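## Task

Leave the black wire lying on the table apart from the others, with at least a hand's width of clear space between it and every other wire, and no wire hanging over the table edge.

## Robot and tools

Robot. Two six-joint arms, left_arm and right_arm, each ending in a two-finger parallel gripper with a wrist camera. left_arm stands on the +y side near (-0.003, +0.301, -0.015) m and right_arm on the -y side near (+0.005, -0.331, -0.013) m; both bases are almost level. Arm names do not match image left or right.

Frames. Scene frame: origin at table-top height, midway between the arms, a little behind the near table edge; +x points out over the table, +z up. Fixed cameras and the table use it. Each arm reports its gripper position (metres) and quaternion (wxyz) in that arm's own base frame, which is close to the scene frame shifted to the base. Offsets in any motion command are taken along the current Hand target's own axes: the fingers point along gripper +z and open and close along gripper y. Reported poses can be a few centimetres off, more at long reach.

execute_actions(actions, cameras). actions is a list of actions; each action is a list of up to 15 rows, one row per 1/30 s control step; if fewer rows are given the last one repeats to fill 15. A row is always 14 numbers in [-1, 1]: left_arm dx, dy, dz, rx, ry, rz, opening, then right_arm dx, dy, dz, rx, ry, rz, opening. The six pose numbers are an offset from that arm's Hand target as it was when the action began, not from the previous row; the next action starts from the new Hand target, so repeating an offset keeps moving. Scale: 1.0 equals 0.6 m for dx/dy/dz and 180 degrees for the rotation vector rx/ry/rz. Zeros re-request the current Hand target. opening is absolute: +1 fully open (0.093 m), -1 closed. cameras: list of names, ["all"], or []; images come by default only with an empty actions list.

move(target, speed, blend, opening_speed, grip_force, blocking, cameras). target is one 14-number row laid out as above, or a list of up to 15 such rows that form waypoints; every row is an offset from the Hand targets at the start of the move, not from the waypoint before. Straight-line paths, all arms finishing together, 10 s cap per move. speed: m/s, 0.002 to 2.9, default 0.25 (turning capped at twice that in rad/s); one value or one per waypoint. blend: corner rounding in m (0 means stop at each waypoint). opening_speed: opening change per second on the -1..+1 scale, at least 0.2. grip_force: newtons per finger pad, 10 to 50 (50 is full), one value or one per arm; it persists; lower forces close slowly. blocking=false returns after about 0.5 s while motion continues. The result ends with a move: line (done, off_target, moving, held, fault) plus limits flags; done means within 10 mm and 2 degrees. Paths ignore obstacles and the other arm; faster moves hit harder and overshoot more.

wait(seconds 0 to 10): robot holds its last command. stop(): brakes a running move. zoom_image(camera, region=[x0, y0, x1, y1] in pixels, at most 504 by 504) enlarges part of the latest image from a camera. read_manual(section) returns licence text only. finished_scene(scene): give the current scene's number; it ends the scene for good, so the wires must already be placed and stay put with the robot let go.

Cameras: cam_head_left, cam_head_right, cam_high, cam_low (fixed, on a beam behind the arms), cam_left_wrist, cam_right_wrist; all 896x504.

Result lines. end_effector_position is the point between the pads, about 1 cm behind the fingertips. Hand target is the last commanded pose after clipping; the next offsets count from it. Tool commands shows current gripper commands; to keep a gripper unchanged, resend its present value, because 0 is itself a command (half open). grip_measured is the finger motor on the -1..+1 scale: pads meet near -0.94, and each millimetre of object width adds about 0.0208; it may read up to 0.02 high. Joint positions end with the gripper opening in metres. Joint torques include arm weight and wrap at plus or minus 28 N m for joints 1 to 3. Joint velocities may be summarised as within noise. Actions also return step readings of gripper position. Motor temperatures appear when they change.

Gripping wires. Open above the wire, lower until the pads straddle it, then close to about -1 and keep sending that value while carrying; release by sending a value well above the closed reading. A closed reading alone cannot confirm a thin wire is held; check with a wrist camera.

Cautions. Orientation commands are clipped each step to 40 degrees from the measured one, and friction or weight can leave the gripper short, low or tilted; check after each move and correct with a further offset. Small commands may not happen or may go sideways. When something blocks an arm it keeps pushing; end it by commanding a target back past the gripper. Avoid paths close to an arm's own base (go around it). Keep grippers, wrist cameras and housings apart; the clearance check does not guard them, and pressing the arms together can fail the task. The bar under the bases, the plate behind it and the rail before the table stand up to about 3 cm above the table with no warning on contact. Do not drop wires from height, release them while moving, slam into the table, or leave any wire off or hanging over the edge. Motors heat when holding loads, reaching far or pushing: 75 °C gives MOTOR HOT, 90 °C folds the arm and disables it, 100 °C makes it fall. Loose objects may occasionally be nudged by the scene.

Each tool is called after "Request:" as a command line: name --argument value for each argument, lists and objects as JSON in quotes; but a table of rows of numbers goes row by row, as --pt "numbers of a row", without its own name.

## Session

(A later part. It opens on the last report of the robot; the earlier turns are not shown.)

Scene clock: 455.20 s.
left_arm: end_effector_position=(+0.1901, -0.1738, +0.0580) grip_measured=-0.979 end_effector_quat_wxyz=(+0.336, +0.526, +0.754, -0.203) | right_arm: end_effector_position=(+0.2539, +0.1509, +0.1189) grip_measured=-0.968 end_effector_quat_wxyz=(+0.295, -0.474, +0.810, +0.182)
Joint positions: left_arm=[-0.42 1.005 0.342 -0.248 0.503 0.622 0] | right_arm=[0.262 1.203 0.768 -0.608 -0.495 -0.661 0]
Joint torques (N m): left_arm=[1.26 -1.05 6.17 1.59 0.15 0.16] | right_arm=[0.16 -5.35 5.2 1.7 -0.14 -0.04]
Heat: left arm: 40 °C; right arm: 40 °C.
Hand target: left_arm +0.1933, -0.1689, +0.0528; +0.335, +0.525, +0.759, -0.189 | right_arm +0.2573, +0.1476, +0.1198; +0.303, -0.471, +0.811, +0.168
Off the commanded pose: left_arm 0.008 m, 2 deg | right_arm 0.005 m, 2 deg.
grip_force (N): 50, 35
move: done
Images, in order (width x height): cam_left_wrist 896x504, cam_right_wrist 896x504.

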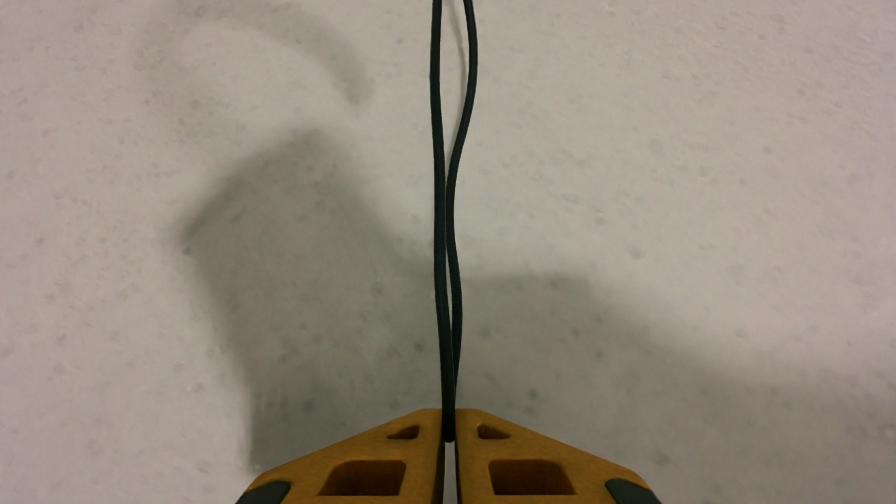

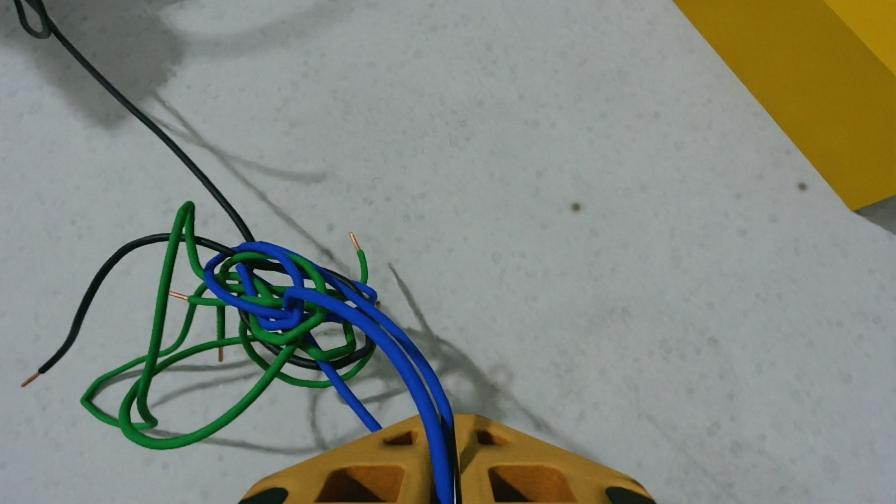

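Request:
move --pt "0 0 0 0 0 0 -1 0.045 0.01 0.05 0 0 0 -1" --pt "0 0 0 0 0 0 -1 0.045 0.01 0.05 0 0 0 -0.4" --pt "0 0 0 0 0 0 -1 0.045 0.01 -0.07 0 0 0 -0.4" --pt "0 0 0 0 0 0 -1 0.02 0.09 -0.14 0 0 0 -0.2" --speed 0.14 --opening_speed 1.0 --cameras '["cam_right_wrist","cam_left_wrist"]'

Request:
zoom_image --camera "cam_right_wrist" --region '[150, 100, 654, 504]'

Scene clock: 475.80 s.
left_arm: end_effector_position=(+0.1911, -0.1728, +0.0574) grip_measured=-0.979 end_effector_quat_wxyz=(+0.336, +0.525, +0.756, -0.199) | right_arm: end_effector_position=(+0.1793, +0.1198, +0.1688) grip_measured=-0.203 end_effector_quat_wxyz=(+0.301, -0.470, +0.812, +0.171)
Joint positions: left_arm=[-0.42 1.005 0.342 -0.247 0.494 0.622 0] | right_arm=[0.202 0.837 0.803 -1.019 -0.505 -0.712 0.035]
Joint torques (N m): left_arm=[1.26 -1.01 6.16 1.59 0.25 0.16] | right_arm=[0.88 -1.32 7.39 1.3 -0.34 -0.02]
Heat: left arm: 40 °C; right arm: 39 °C.
Hand target: left_arm +0.1933, -0.1689, +0.0527; +0.335, +0.525, +0.759, -0.189 | right_arm +0.1780, +0.1199, +0.1751; +0.303, -0.471, +0.811, +0.168
Off the commanded pose: left_arm 0.006 m, 1 deg | right_arm 0.006 m, 0 deg.
grip_force (N): 50, 35
move: done
Images, in order (width x height): cam_left_wrist 896x504, cam_right_wrist 896x504.

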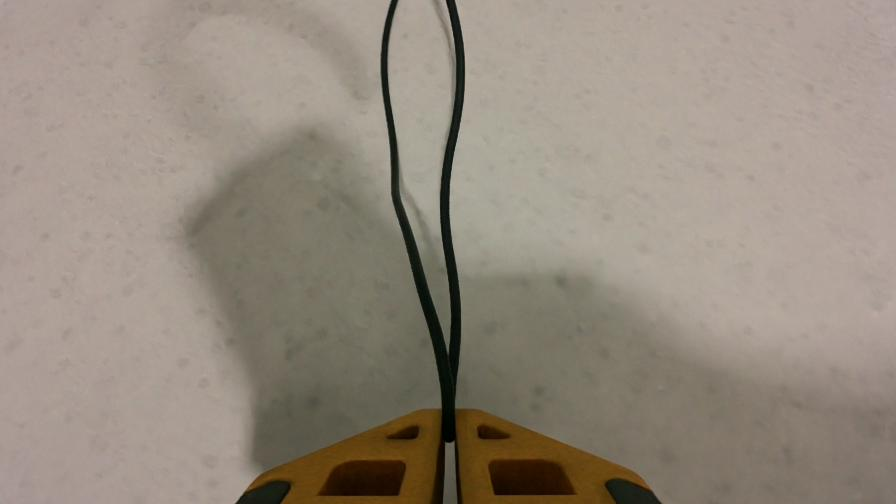

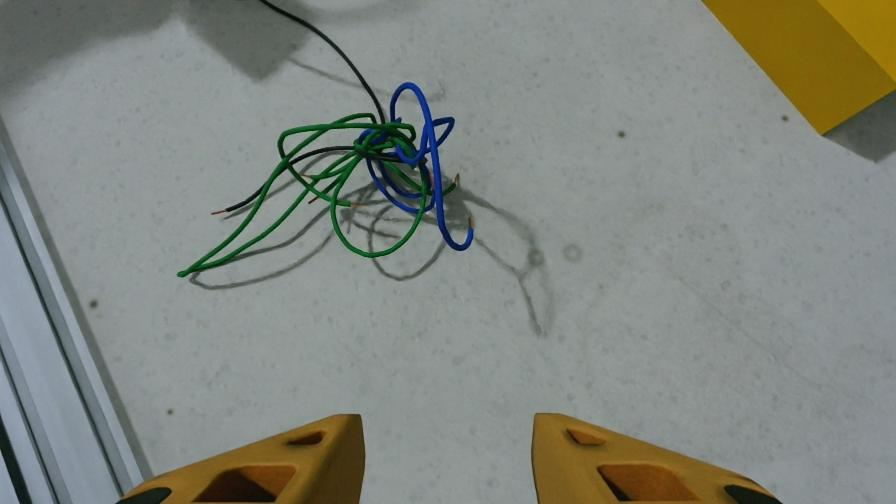

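Scaled by 1.000.

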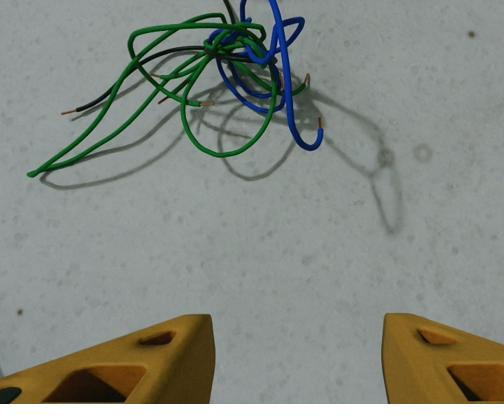

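Request:
move --target '[0,0,0,0,0,0,-1,0.004,-0.01,0.145,0,0,0,-0.32]' --speed 0.14 --cameras '["cam_right_wrist"]'

Scene clock: 491.57 s.
left_arm: end_effector_position=(+0.1911, -0.1728, +0.0574) grip_measured=-0.979 end_effector_quat_wxyz=(+0.336, +0.525, +0.756, -0.199) | right_arm: end_effector_position=(+0.2113, +0.1627, +0.1115) grip_measured=-0.317 end_effector_quat_wxyz=(+0.306, -0.471, +0.810, +0.169)
Joint positions: left_arm=[-0.42 1.005 0.342 -0.247 0.494 0.622 0] | right_arm=[0.414 0.996 0.613 -0.571 -0.389 -0.515 0.03]
Joint torques (N m): left_arm=[1.24 -1.01 6.2 1.6 0.25 0.16] | right_arm=[0.96 -1.48 5.35 1.83 -0.22 -0.02]
Heat: left arm: 40 °C; right arm: 39 °C.
Hand target: left_arm +0.1933, -0.1689, +0.0527; +0.335, +0.525, +0.759, -0.189 | right_arm +0.2113, +0.1639, +0.1076; +0.303, -0.471, +0.811, +0.168
Off the commanded pose: left_arm 0.007 m, 1 deg | right_arm 0.004 m, 0 deg.
grip_force (N): 50, 35
move: done
Images, in order (width x height): cam_right_wrist 896x504.

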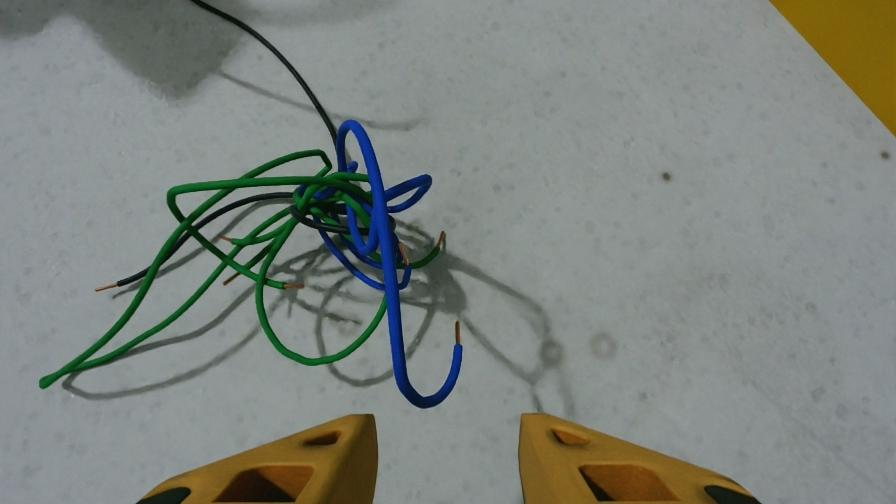

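Request:
move --pt "0 0 0 0 0 0 -1 -0.005 0.012 0.038 0 0 0 -0.32" --pt "0 0 0 0 0 0 -1 -0.005 0.012 0.038 0 0 0 -1" --speed 0.1 --opening_speed 1.0 --cameras '["cam_right_wrist"]'

Scene clock: 504.93 s.
left_arm: end_effector_position=(+0.1911, -0.1728, +0.0574) grip_measured=-0.979 end_effector_quat_wxyz=(+0.336, +0.525, +0.756, -0.199) | right_arm: end_effector_position=(+0.2143, +0.1813, +0.0963) grip_measured=-0.961 end_effector_quat_wxyz=(+0.306, -0.472, +0.809, +0.169)
Joint positions: left_arm=[-0.42 1.005 0.342 -0.247 0.494 0.622 0] | right_arm=[0.502 1.059 0.575 -0.444 -0.337 -0.44 0]
Joint torques (N m): left_arm=[1.26 -1.02 6.19 1.6 0.25 0.16] | right_arm=[0.9 -1.95 5.29 1.89 -0.22 -0.02]
Heat: left arm: 40 °C; right arm: 39 °C.
Hand target: left_arm +0.1933, -0.1689, +0.0527; +0.335, +0.525, +0.759, -0.189 | right_arm +0.2139, +0.1821, +0.0921; +0.303, -0.471, +0.811, +0.168
Off the commanded pose: left_arm 0.007 m, 1 deg | right_arm 0.004 m, 0 deg.
grip_force (N): 50, 35
move: done
Images, in order (width x height): cam_right_wrist 896x504.

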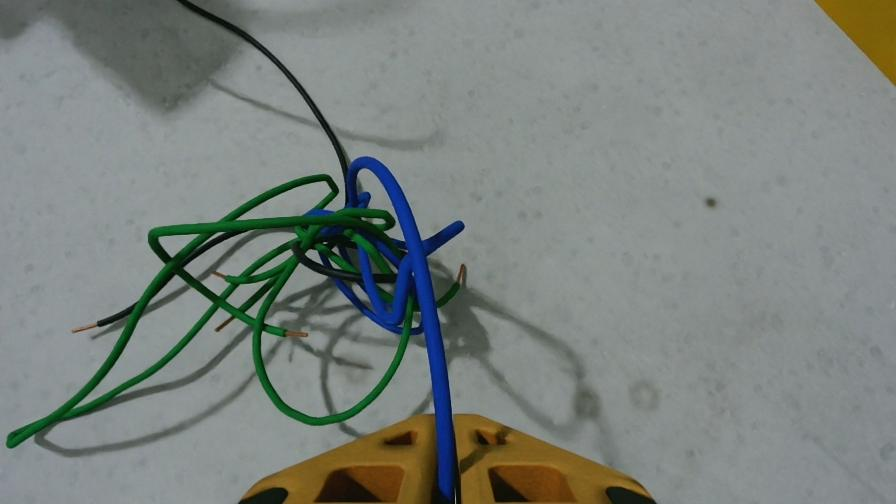

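Request:
move --target '[0,0,0,0,0,0,-1,-0.066,-0.072,-0.162,0,0,0,-1]' --speed 0.08 --grip_force '[50,50]' --cameras '["cam_right_wrist","cam_left_wrist"]'

Request:
zoom_image --camera "cam_right_wrist" --region '[100, 100, 604, 504]'

Scene clock: 515.20 s.
left_arm: end_effector_position=(+0.1911, -0.1728, +0.0574) grip_measured=-0.979 end_effector_quat_wxyz=(+0.336, +0.525, +0.756, -0.199) | right_arm: end_effector_position=(+0.2311, +0.1336, +0.1864) grip_measured=-0.973 end_effector_quat_wxyz=(+0.300, -0.471, +0.812, +0.167)
Joint positions: left_arm=[-0.42 1.005 0.342 -0.247 0.494 0.622 0] | right_arm=[0.226 1.068 0.964 -0.938 -0.485 -0.692 0]
Joint torques (N m): left_arm=[1.25 -1.03 6.2 1.6 0.25 0.16] | right_arm=[-0.61 -2.1 7.65 1.39 -0.52 -0.2]
Heat: left arm: 40 °C; right arm: 39 °C.
Hand target: left_arm +0.1933, -0.1689, +0.0527; +0.335, +0.525, +0.759, -0.189 | right_arm +0.2335, +0.1325, +0.1922; +0.303, -0.471, +0.811, +0.168
Off the commanded pose: left_arm 0.007 m, 1 deg | right_arm 0.006 m, 0 deg.
move: done
Images, in order (width x height): cam_left_wrist 896x504, cam_right_wrist 896x504.

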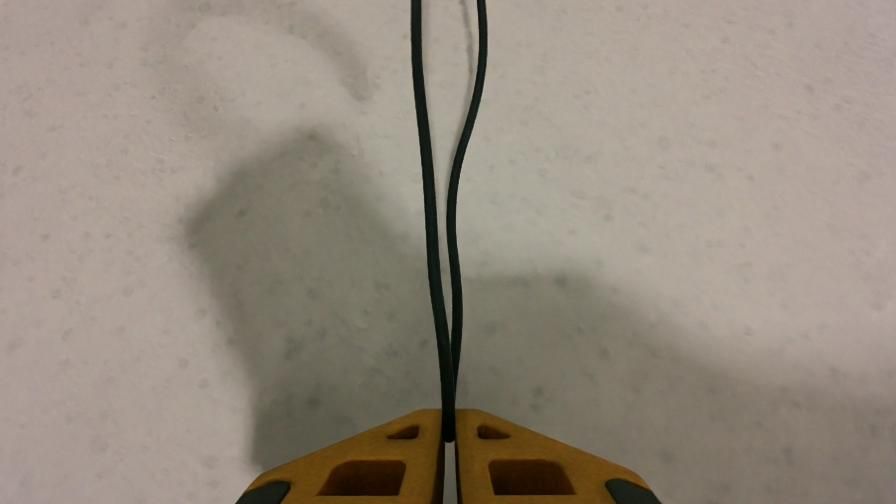

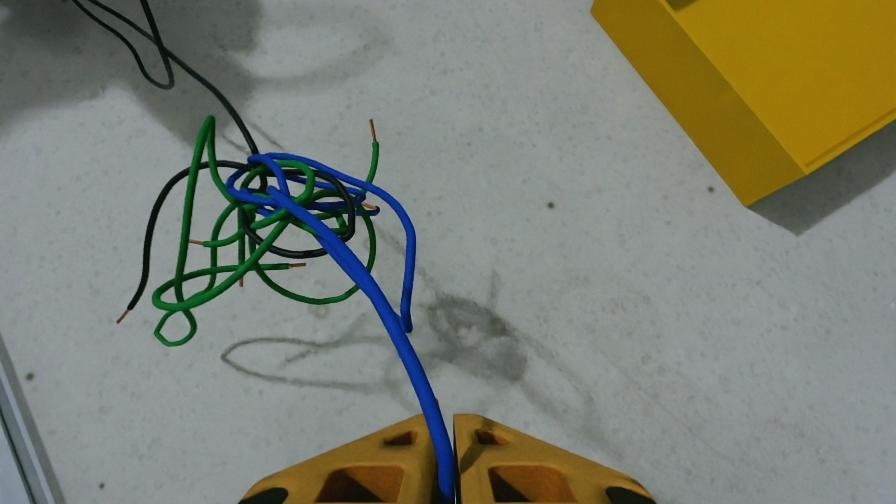

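Scaled by 1.000.

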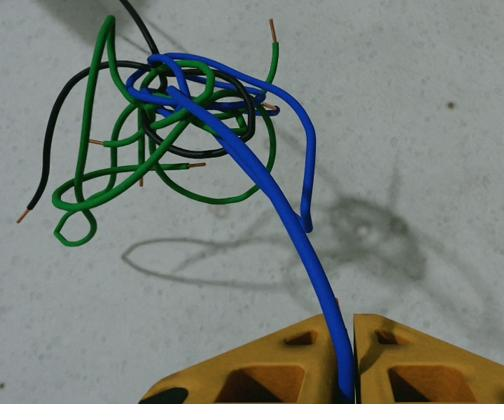

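Request:
move --target '[0,0,0,0,0,0,-1,-0.03,-0.072,-0.13,0,0,0,-1]' --speed 0.08 --cameras '["cam_right_wrist"]'

Request:
zoom_image --camera "cam_right_wrist" --region '[0, 100, 504, 504]'

Scene clock: 524.67 s.
left_arm: end_effector_position=(+0.2033, -0.1856, +0.0769) grip_measured=-0.979 end_effector_quat_wxyz=(+0.387, +0.532, +0.724, -0.209) | right_arm: end_effector_position=(+0.2343, +0.0939, +0.2539) grip_measured=-0.973 end_effector_quat_wxyz=(+0.279, -0.476, +0.808, +0.207)
Joint positions: left_arm=[-0.42 1.005 0.344 -0.136 0.54 0.622 0] | right_arm=[-0.038 1.241 1.362 -1.398 -0.656 -1.002 0]
Joint torques (N m): left_arm=[0.85 -1.28 6.08 0.5 -0.26 0.13] | right_arm=[-2.62 -3.18 8.29 1.47 -0.13 -0.15]
Heat: left arm: 40 °C; right arm: 40 °C.
Hand target: left_arm +0.1932, -0.1689, +0.0526; +0.335, +0.525, +0.759, -0.189 | right_arm +0.2516, +0.0793, +0.2638; +0.303, -0.471, +0.811, +0.168
Off the commanded pose: left_arm 0.031 m, 8 deg | right_arm 0.025 m, 5 deg.
move: off_target (left_arm, right_arm)
Images, in order (width x height): cam_right_wrist 896x504.

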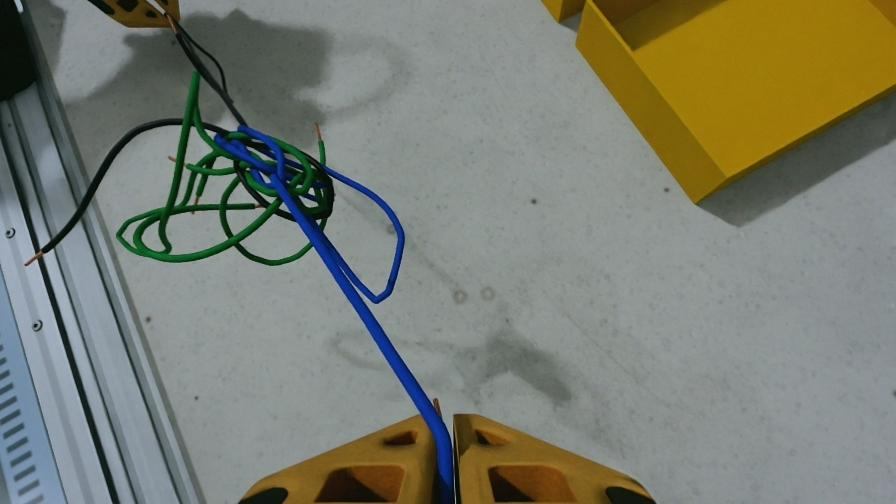

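Scaled by 1.000.

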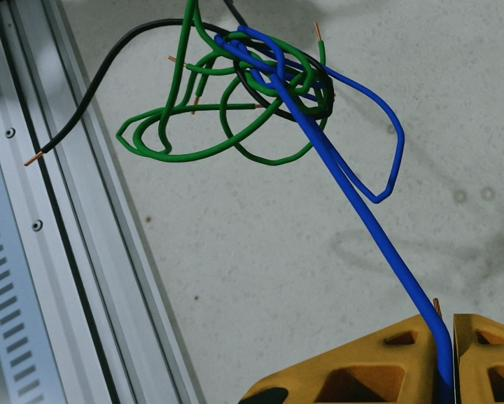

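Request:
move --target '[0,0,0,0,0,0,-1,-0.02,-0.07,-0.1,0,0,0,-1]' --speed 0.06 --cameras '["cam_right_wrist","cam_high"]'

Request:
zoom_image --camera "cam_right_wrist" --region '[0, 50, 504, 454]'

Scene clock: 533.20 s.
left_arm: end_effector_position=(+0.1982, -0.1835, +0.0720) grip_measured=-0.979 end_effector_quat_wxyz=(+0.371, +0.533, +0.732, -0.207) | right_arm: end_effector_position=(+0.2612, +0.0446, +0.3108) grip_measured=-0.973 end_effector_quat_wxyz=(+0.319, -0.459, +0.812, +0.167)
Joint positions: left_arm=[-0.43 1 0.346 -0.177 0.523 0.622 0] | right_arm=[-0.246 1.386 1.704 -1.605 -0.688 -1.173 0]
Joint torques (N m): left_arm=[1.76 -0.77 5.94 0.89 -0.1 0.13] | right_arm=[-1.96 -3.06 7.25 1.32 -0.48 -0.13]
Heat: left arm: 40 °C; right arm: 40 °C.
Hand target: left_arm +0.1933, -0.1689, +0.0528; +0.335, +0.525, +0.759, -0.189 | right_arm +0.2724, +0.0327, +0.3177; +0.303, -0.471, +0.811, +0.168
Off the commanded pose: left_arm 0.025 m, 6 deg | right_arm 0.018 m, 2 deg.
joint read past its limit (right arm) — joint 4 (wrist pitch), lower limit.
joint sent to its limit (right arm) — joint 4 (wrist pitch), lower limit. The joint targets are off in orientation, not in position.
move: off_target (left_arm, right_arm)
Images, in order (width x height): cam_high 896x504, cam_right_wrist 896x504.

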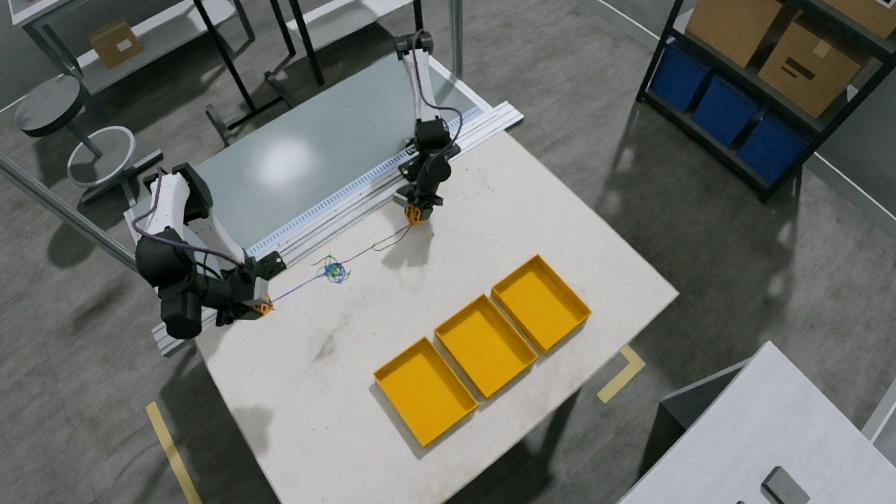

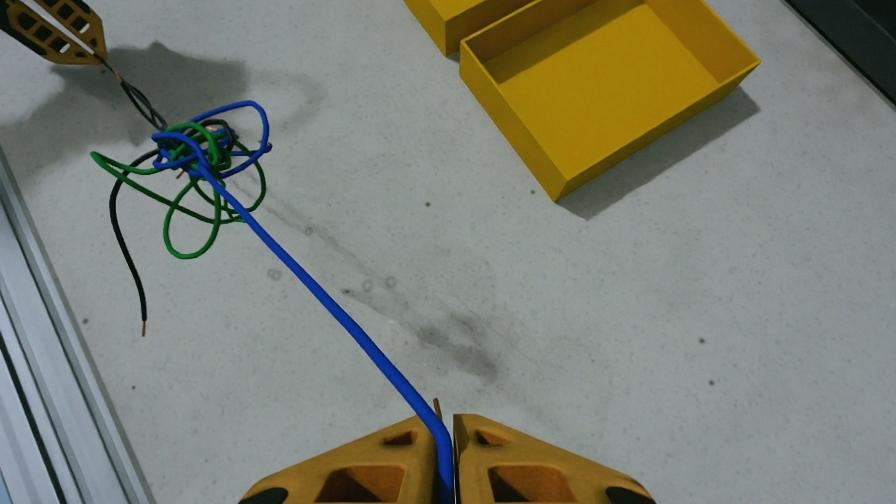

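Scaled by 1.000.

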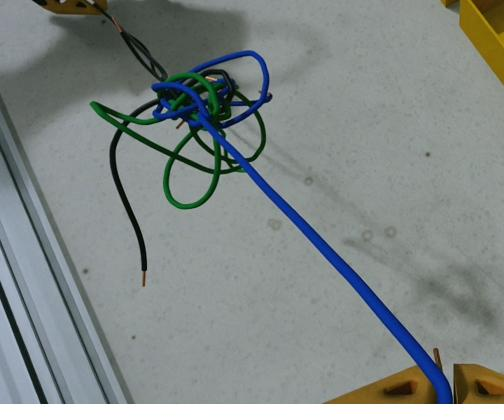

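Request:
move --target '[0.043,0.04,-0.087,-0.0786,0.007,-0.078,-1,0.043,-0.07,-0.035,0,-0.1,0,-1]' --speed 0.08 --cameras '["cam_right_wrist","cam_high"]'

Request:
zoom_image --camera "cam_right_wrist" --region '[0, 0, 504, 400]'

Request:
zoom_image --camera "cam_high" --region '[240, 180, 450, 340]'

Scene clock: 550.60 s.
left_arm: end_effector_position=(+0.2057, -0.1508, +0.1189) grip_measured=-0.979 end_effector_quat_wxyz=(+0.450, +0.431, +0.761, -0.178) | right_arm: end_effector_position=(+0.2843, +0.0044, +0.3175) grip_measured=-0.973 end_effector_quat_wxyz=(+0.443, -0.431, +0.756, +0.216)
Joint positions: left_arm=[-0.329 0.666 0.33 -0.304 0.47 0.462 0] | right_arm=[-0.515 1.465 1.638 -1.606 -1.024 -1.475 0]
Joint torques (N m): left_arm=[3.66 0.49 5.48 -0.03 -1.05 -0.1] | right_arm=[-4.31 -3.58 5.56 1 -0.85 -0.06]
Heat: left arm: 41 °C; right arm: 40 °C.
Hand target: left_arm +0.1935, -0.1093, +0.0729; +0.364, +0.386, +0.838, -0.128 | right_arm +0.2921, -0.0171, +0.3174; +0.427, -0.439, +0.754, +0.239
Off the commanded pose: left_arm 0.063 m, 15 deg | right_arm 0.023 m, 3 deg.
joint read past its limit (right arm) — joint 4 (wrist pitch), lower limit.
joint sent to its limit (right arm) — joint 4 (wrist pitch), lower limit. The joint targets are off in orientation, not in position.
move: off_target (left_arm, right_arm)
Images, in order (width x height): cam_high 896x504, cam_right_wrist 896x504.

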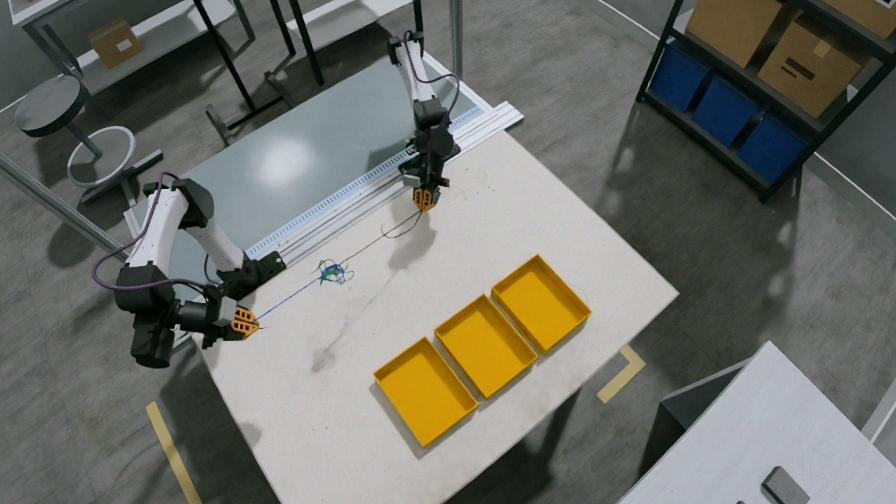

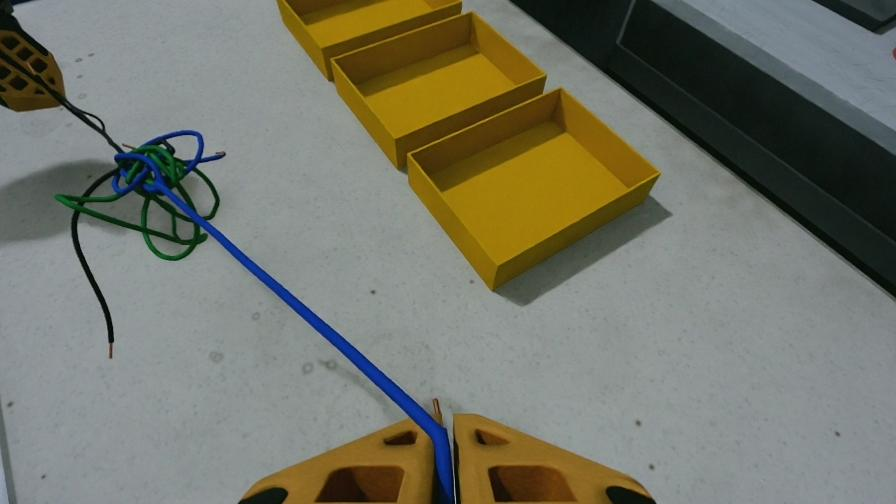

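Scaled by 1.000.

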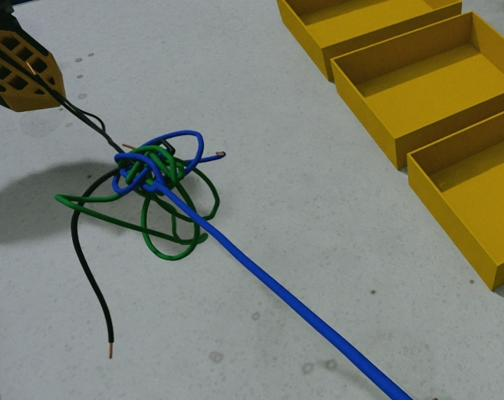

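Scaled by 2.400 from the camera's 896x504 image, which has a finer 1280x720 frame.

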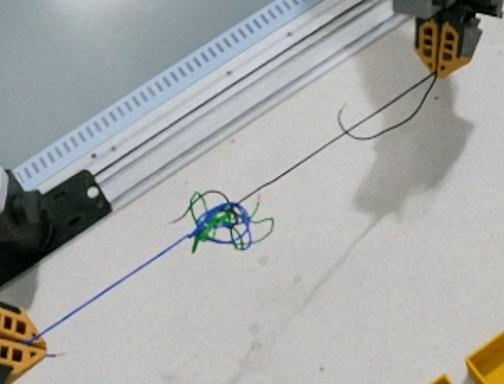

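Request:
move --target '[0,0,0.05,0,0,0,-1,0.255,0.075,0.22,0,0,0,-1]' --speed 0.15 --cameras '["cam_right_wrist","cam_high","cam_left_wrist"]'

Request:
zoom_image --camera "cam_right_wrist" --region '[0, 0, 504, 400]'

Request:
zoom_image --camera "cam_high" --region '[270, 180, 450, 320]'

Scene clock: 570.70 s.
left_arm: end_effector_position=(+0.2053, -0.1267, +0.0535) grip_measured=-0.979 end_effector_quat_wxyz=(+0.361, +0.393, +0.835, -0.136) | right_arm: end_effector_position=(+0.2718, +0.0316, +0.1185) grip_measured=-0.973 end_effector_quat_wxyz=(+0.426, -0.435, +0.754, +0.244)
Joint positions: left_arm=[-0.323 0.819 0.259 -0.279 0.333 0.429 0] | right_arm=[-0.436 1.4 0.775 -0.797 -1.02 -1.4 0]
Joint torques (N m): left_arm=[0.68 -0.08 6.74 1.81 0.11 -0.06] | right_arm=[0.72 -5.7 4.46 0.89 -0.7 -0.03]
Heat: left arm: 40 °C; right arm: 39 °C.
Hand target: left_arm +0.2087, -0.1240, +0.0516; +0.363, +0.386, +0.838, -0.128 | right_arm +0.2718, +0.0325, +0.1175; +0.426, -0.439, +0.754, +0.239
Off the commanded pose: left_arm 0.005 m, 1 deg | right_arm 0.001 m, 1 deg.
move: done
Images, in order (width x height): cam_high 896x504, cam_left_wrist 896x504, cam_right_wrist 896x504.

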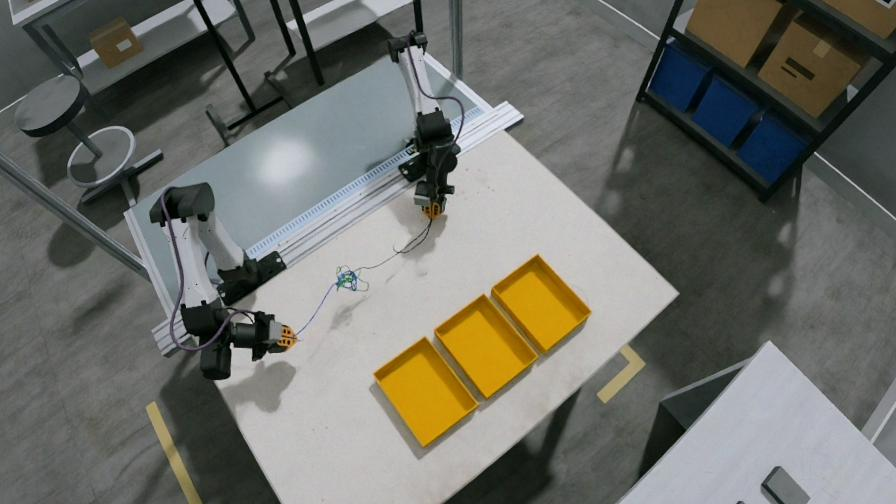

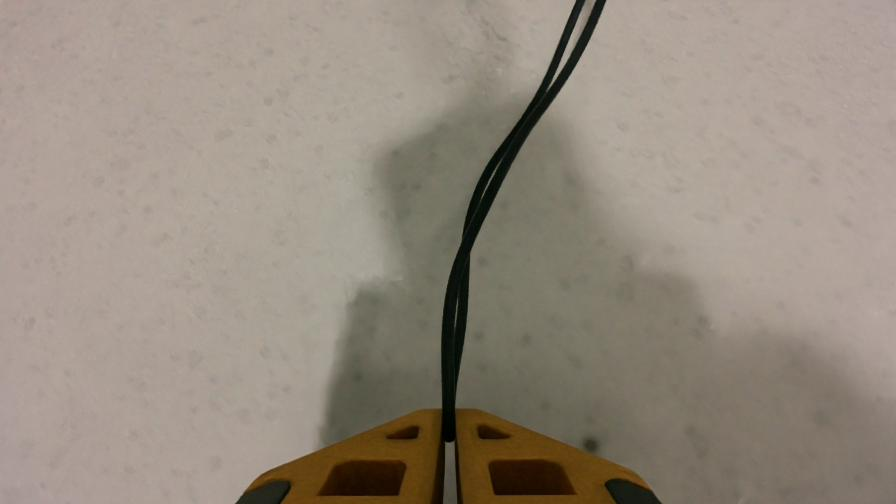

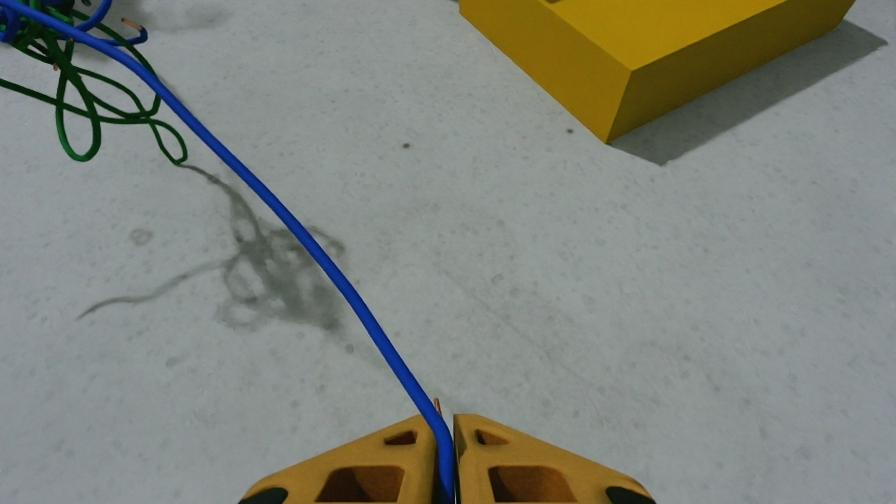

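Scaled by 1.000.

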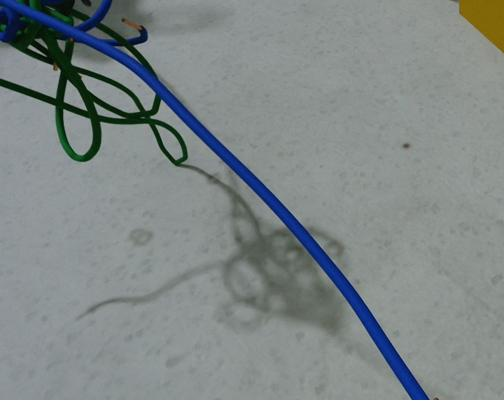

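Scaled by 2.800 from the camera's 896x504 image, which has a finer 1280x720 frame.

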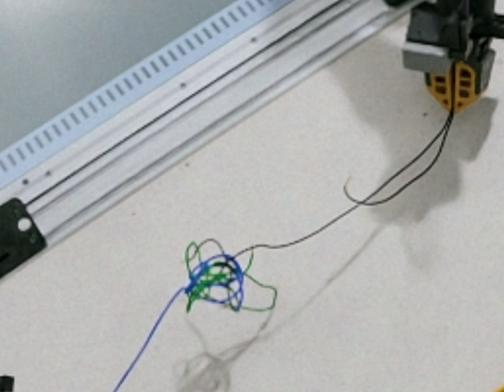

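Request:
move --pt "0 0 0 0 0 0 -1 0.0925 0 0.057 0 0 0 -1" --pt "0 0 0 0 0 0 -1 0.0925 0 0.057 0 0 0 -0.4" --pt "0 0 0 0 0 0 -1 0.0925 0 -0.03 0 0 0 -0.4" --pt "0 0 0 0 0 0 -1 -0.12 0.172 -0.033 0 0.1 0 -0.2" --speed 0.15 --opening_speed 1.0 --cameras '["cam_right_wrist"]'

Request:
zoom_image --camera "cam_right_wrist" --region '[100, 0, 600, 400]'

Scene clock: 591.13 s.
left_arm: end_effector_position=(+0.2059, -0.1262, +0.0535) grip_measured=-0.979 end_effector_quat_wxyz=(+0.361, +0.392, +0.835, -0.134) | right_arm: end_effector_position=(+0.1936, +0.1022, +0.1815) grip_measured=-0.203 end_effector_quat_wxyz=(+0.302, -0.470, +0.812, +0.172)
Joint positions: left_arm=[-0.323 0.819 0.259 -0.278 0.329 0.428 0] | right_arm=[0.055 0.921 0.891 -1.1 -0.574 -0.862 0.035]
Joint torques (N m): left_arm=[0.66 0.02 6.69 1.85 0.15 -0.05] | right_arm=[0.92 -1.92 7.3 1.14 -0.4 -0.03]
Heat: left arm: 41 °C; right arm: 38 °C.
Hand target: left_arm +0.2088, -0.1240, +0.0516; +0.363, +0.385, +0.838, -0.128 | right_arm +0.1920, +0.1025, +0.1879; +0.303, -0.471, +0.811, +0.168
Off the commanded pose: left_arm 0.004 m, 1 deg | right_arm 0.007 m, 0 deg.
move: done
Images, in order (width x height): cam_right_wrist 896x504.

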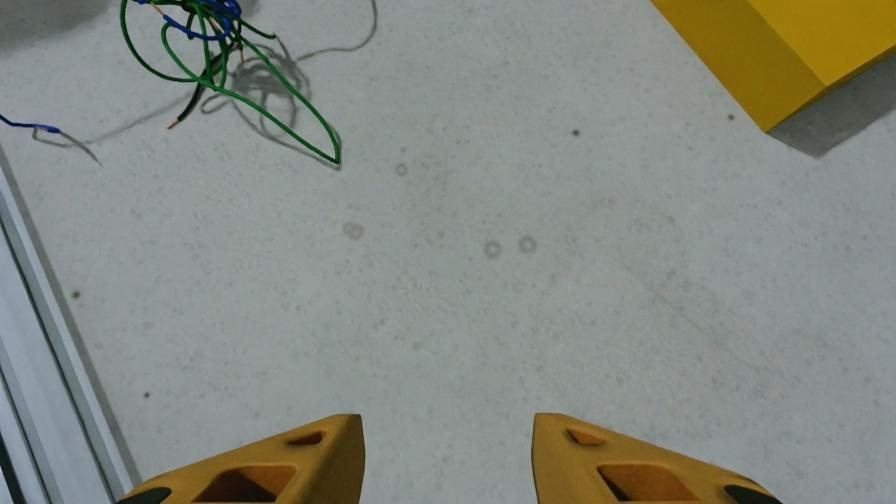

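Scaled by 1.008 from the camera's 896x504 image, which has a finer 1280x720 frame.

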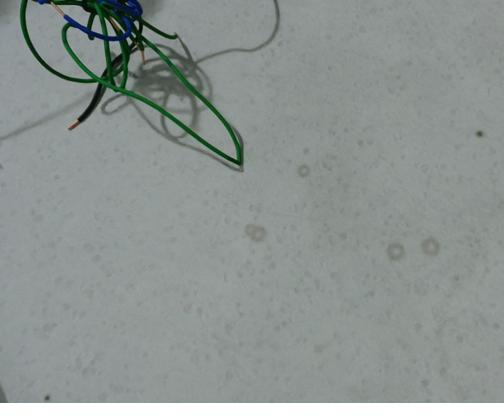

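Request:
move --target '[0,0,0,0,0,0,-1,-0.017,0.117,0.28,0,0,0,-0.2]' --speed 0.15 --cameras '["cam_right_wrist"]'

Scene clock: 606.47 s.
left_arm: end_effector_position=(+0.2059, -0.1262, +0.0535) grip_measured=-0.979 end_effector_quat_wxyz=(+0.361, +0.392, +0.835, -0.134) | right_arm: end_effector_position=(+0.1923, +0.2373, +0.0703) grip_measured=-0.203 end_effector_quat_wxyz=(+0.305, -0.472, +0.810, +0.169)
Joint positions: left_arm=[-0.323 0.819 0.259 -0.278 0.329 0.428 0] | right_arm=[0.81 1.179 0.517 -0.208 -0.146 -0.192 0.035]
Joint torques (N m): left_arm=[0.66 -0.02 6.71 1.85 0.15 -0.06] | right_arm=[0.96 -2.63 5.11 2.02 -0.08 -0.01]
Heat: left arm: 41 °C; right arm: 39 °C.
Hand target: left_arm +0.2088, -0.1240, +0.0516; +0.363, +0.385, +0.838, -0.128 | right_arm +0.1912, +0.2382, +0.0660; +0.303, -0.471, +0.811, +0.168
Off the commanded pose: left_arm 0.004 m, 1 deg | right_arm 0.005 m, 0 deg.
move: done
Images, in order (width x height): cam_right_wrist 896x504.

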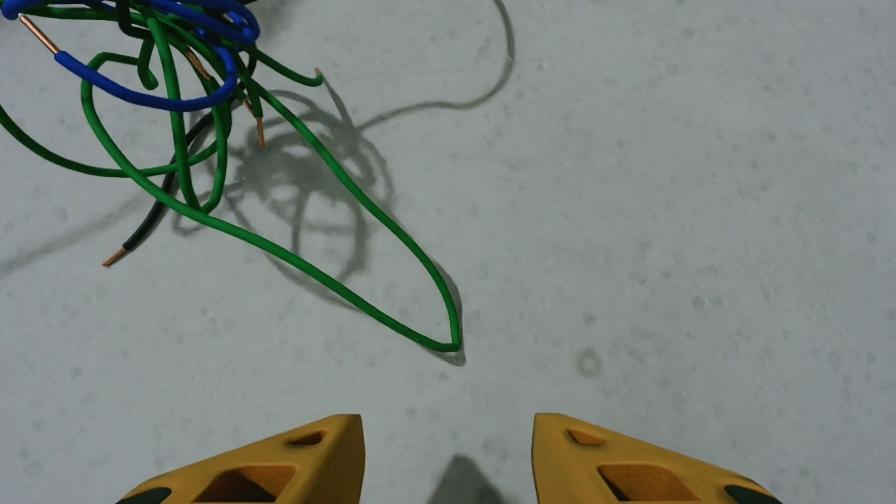

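Request:
move --pt "0 0 0 0 0 0 -1 -0.006 0.012 0.09 0 0 0 -0.2" --pt "0 0 0 0 0 0 -1 -0.006 0.012 0.09 0 0 0 -1" --speed 0.1 --opening_speed 1.0 --cameras '["cam_right_wrist"]'

Scene clock: 614.43 s.
left_arm: end_effector_position=(+0.2059, -0.1262, +0.0535) grip_measured=-0.979 end_effector_quat_wxyz=(+0.361, +0.392, +0.835, -0.134) | right_arm: end_effector_position=(+0.2055, +0.2759, +0.0402) grip_measured=-0.973 end_effector_quat_wxyz=(+0.315, -0.472, +0.804, +0.178)
Joint positions: left_arm=[-0.323 0.819 0.259 -0.278 0.329 0.428 0] | right_arm=[0.875 1.431 0.528 0.066 -0.113 -0.142 0]
Joint torques (N m): left_arm=[0.68 -0.02 6.71 1.84 0.15 -0.06] | right_arm=[0.9 -1.95 4.7 2.07 0.05 -0.01]
Heat: left arm: 41 °C; right arm: 39 °C.
Hand target: left_arm +0.2088, -0.1240, +0.0516; +0.363, +0.385, +0.838, -0.128 | right_arm +0.2043, +0.2743, +0.0272; +0.303, -0.471, +0.811, +0.168
Off the commanded pose: left_arm 0.004 m, 1 deg | right_arm 0.013 m, 2 deg.
move: off_target (right_arm); target 2's new opening was sent with right_arm's hand 0.014 m and 0 deg from that target
Images, in order (width x height): cam_right_wrist 896x504.

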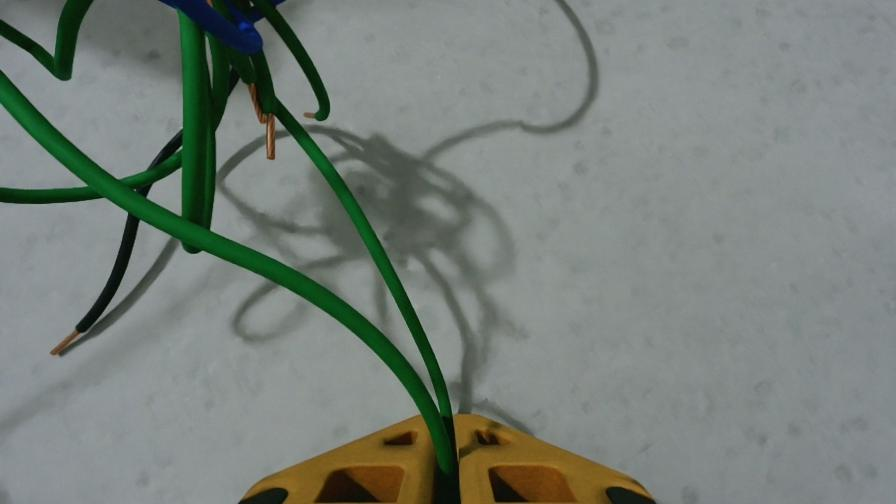

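Request:
move --target '[0,0,0,0,0,0,-1,0.04,-0.188,-0.142,0,0,0,-1]' --speed 0.1 --cameras '["cam_right_wrist","cam_high"]'

Request:
zoom_image --camera "cam_high" --region '[270, 180, 450, 320]'

Scene clock: 621.87 s.
left_arm: end_effector_position=(+0.2059, -0.1262, +0.0535) grip_measured=-0.979 end_effector_quat_wxyz=(+0.361, +0.392, +0.835, -0.134) | right_arm: end_effector_position=(+0.2601, +0.1537, +0.0658) grip_measured=-0.973 end_effector_quat_wxyz=(+0.290, -0.469, +0.818, +0.167)
Joint positions: left_arm=[-0.323 0.819 0.259 -0.278 0.329 0.428 0] | right_arm=[0.291 1.302 0.62 -0.354 -0.446 -0.626 0]
Joint torques (N m): left_arm=[0.66 -0.02 6.71 1.84 0.15 -0.06] | right_arm=[-0.39 -6.38 7.21 1.37 -0.53 -0.2]
Heat: left arm: 41 °C; right arm: 39 °C.
Hand target: left_arm +0.2088, -0.1240, +0.0516; +0.363, +0.385, +0.838, -0.128 | right_arm +0.2647, +0.1544, +0.0779; +0.304, -0.471, +0.811, +0.168
Off the commanded pose: left_arm 0.004 m, 1 deg | right_arm 0.013 m, 2 deg.
move: off_target (right_arm)
Images, in order (width x height): cam_high 896x504, cam_right_wrist 896x504.

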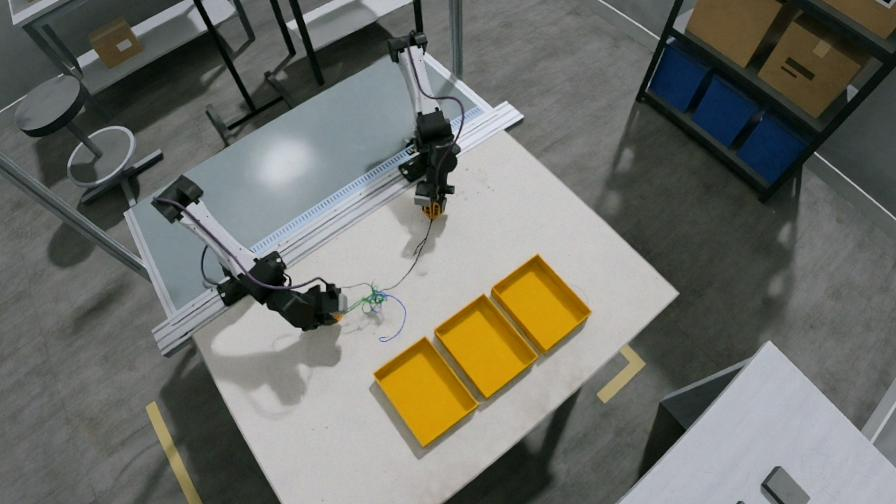

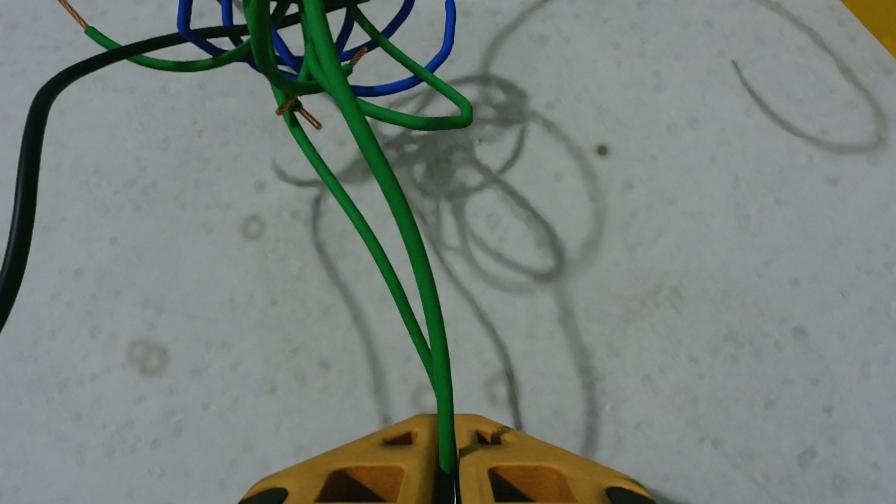

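Scaled by 2.800 from the camera's 896x504 image, which has a finer 1280x720 frame.

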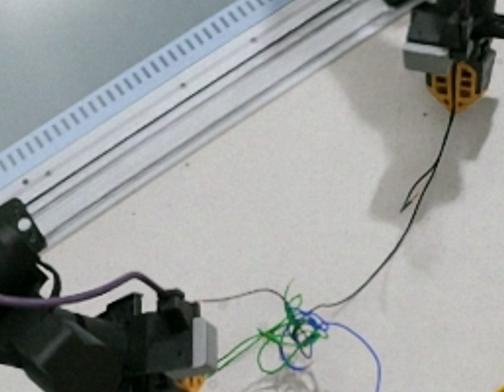

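Request:
move --target '[0,0,0,0,0,0,-1,0.03,-0.17,-0.12,0,0,0,-1]' --speed 0.08 --cameras '["cam_right_wrist","cam_high"]'

Request:
zoom_image --camera "cam_high" --region '[270, 180, 450, 340]'

Scene clock: 630.33 s.
left_arm: end_effector_position=(+0.2120, -0.1319, +0.0625) grip_measured=-0.979 end_effector_quat_wxyz=(+0.384, +0.396, +0.822, -0.141) | right_arm: end_effector_position=(+0.3057, +0.0698, +0.1205) grip_measured=-0.973 end_effector_quat_wxyz=(+0.296, -0.474, +0.803, +0.206)
Joint positions: left_arm=[-0.323 0.819 0.259 -0.227 0.351 0.428 0] | right_arm=[-0.127 1.481 1.001 -0.827 -0.696 -1.097 0]
Joint torques (N m): left_arm=[0.54 -0.06 6.76 1.34 -0.09 -0.06] | right_arm=[-2.35 -5.07 7.82 1.23 -0.02 -0.19]
Heat: left arm: 41 °C; right arm: 40 °C.
Hand target: left_arm +0.2087, -0.1241, +0.0516; +0.363, +0.386, +0.838, -0.128 | right_arm +0.3222, +0.0513, +0.1222; +0.303, -0.471, +0.811, +0.168
Off the commanded pose: left_arm 0.014 m, 4 deg | right_arm 0.025 m, 5 deg.
move: off_target (left_arm, right_arm)
Images, in order (width x height): cam_high 896x504, cam_right_wrist 896x504.

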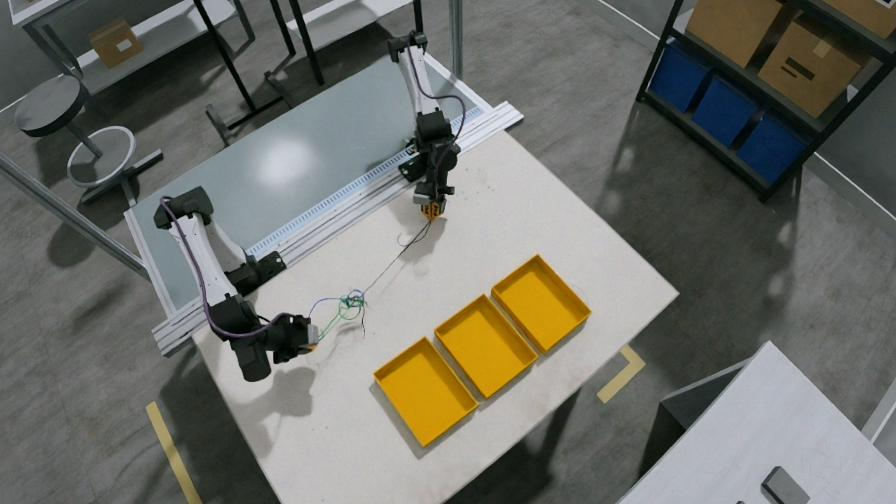

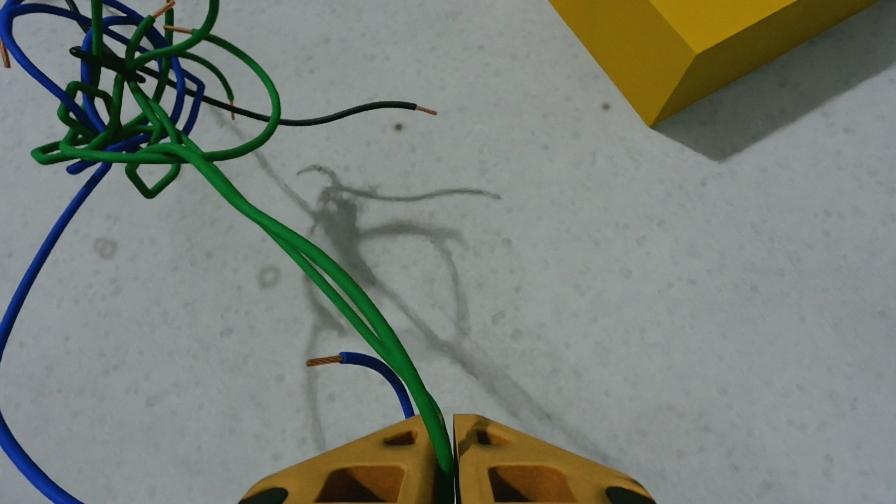

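Scaled by 2.800 from the camera's 896x504 image, which has a finer 1280x720 frame.

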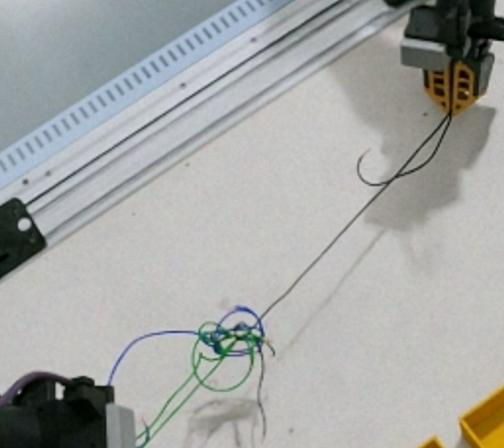

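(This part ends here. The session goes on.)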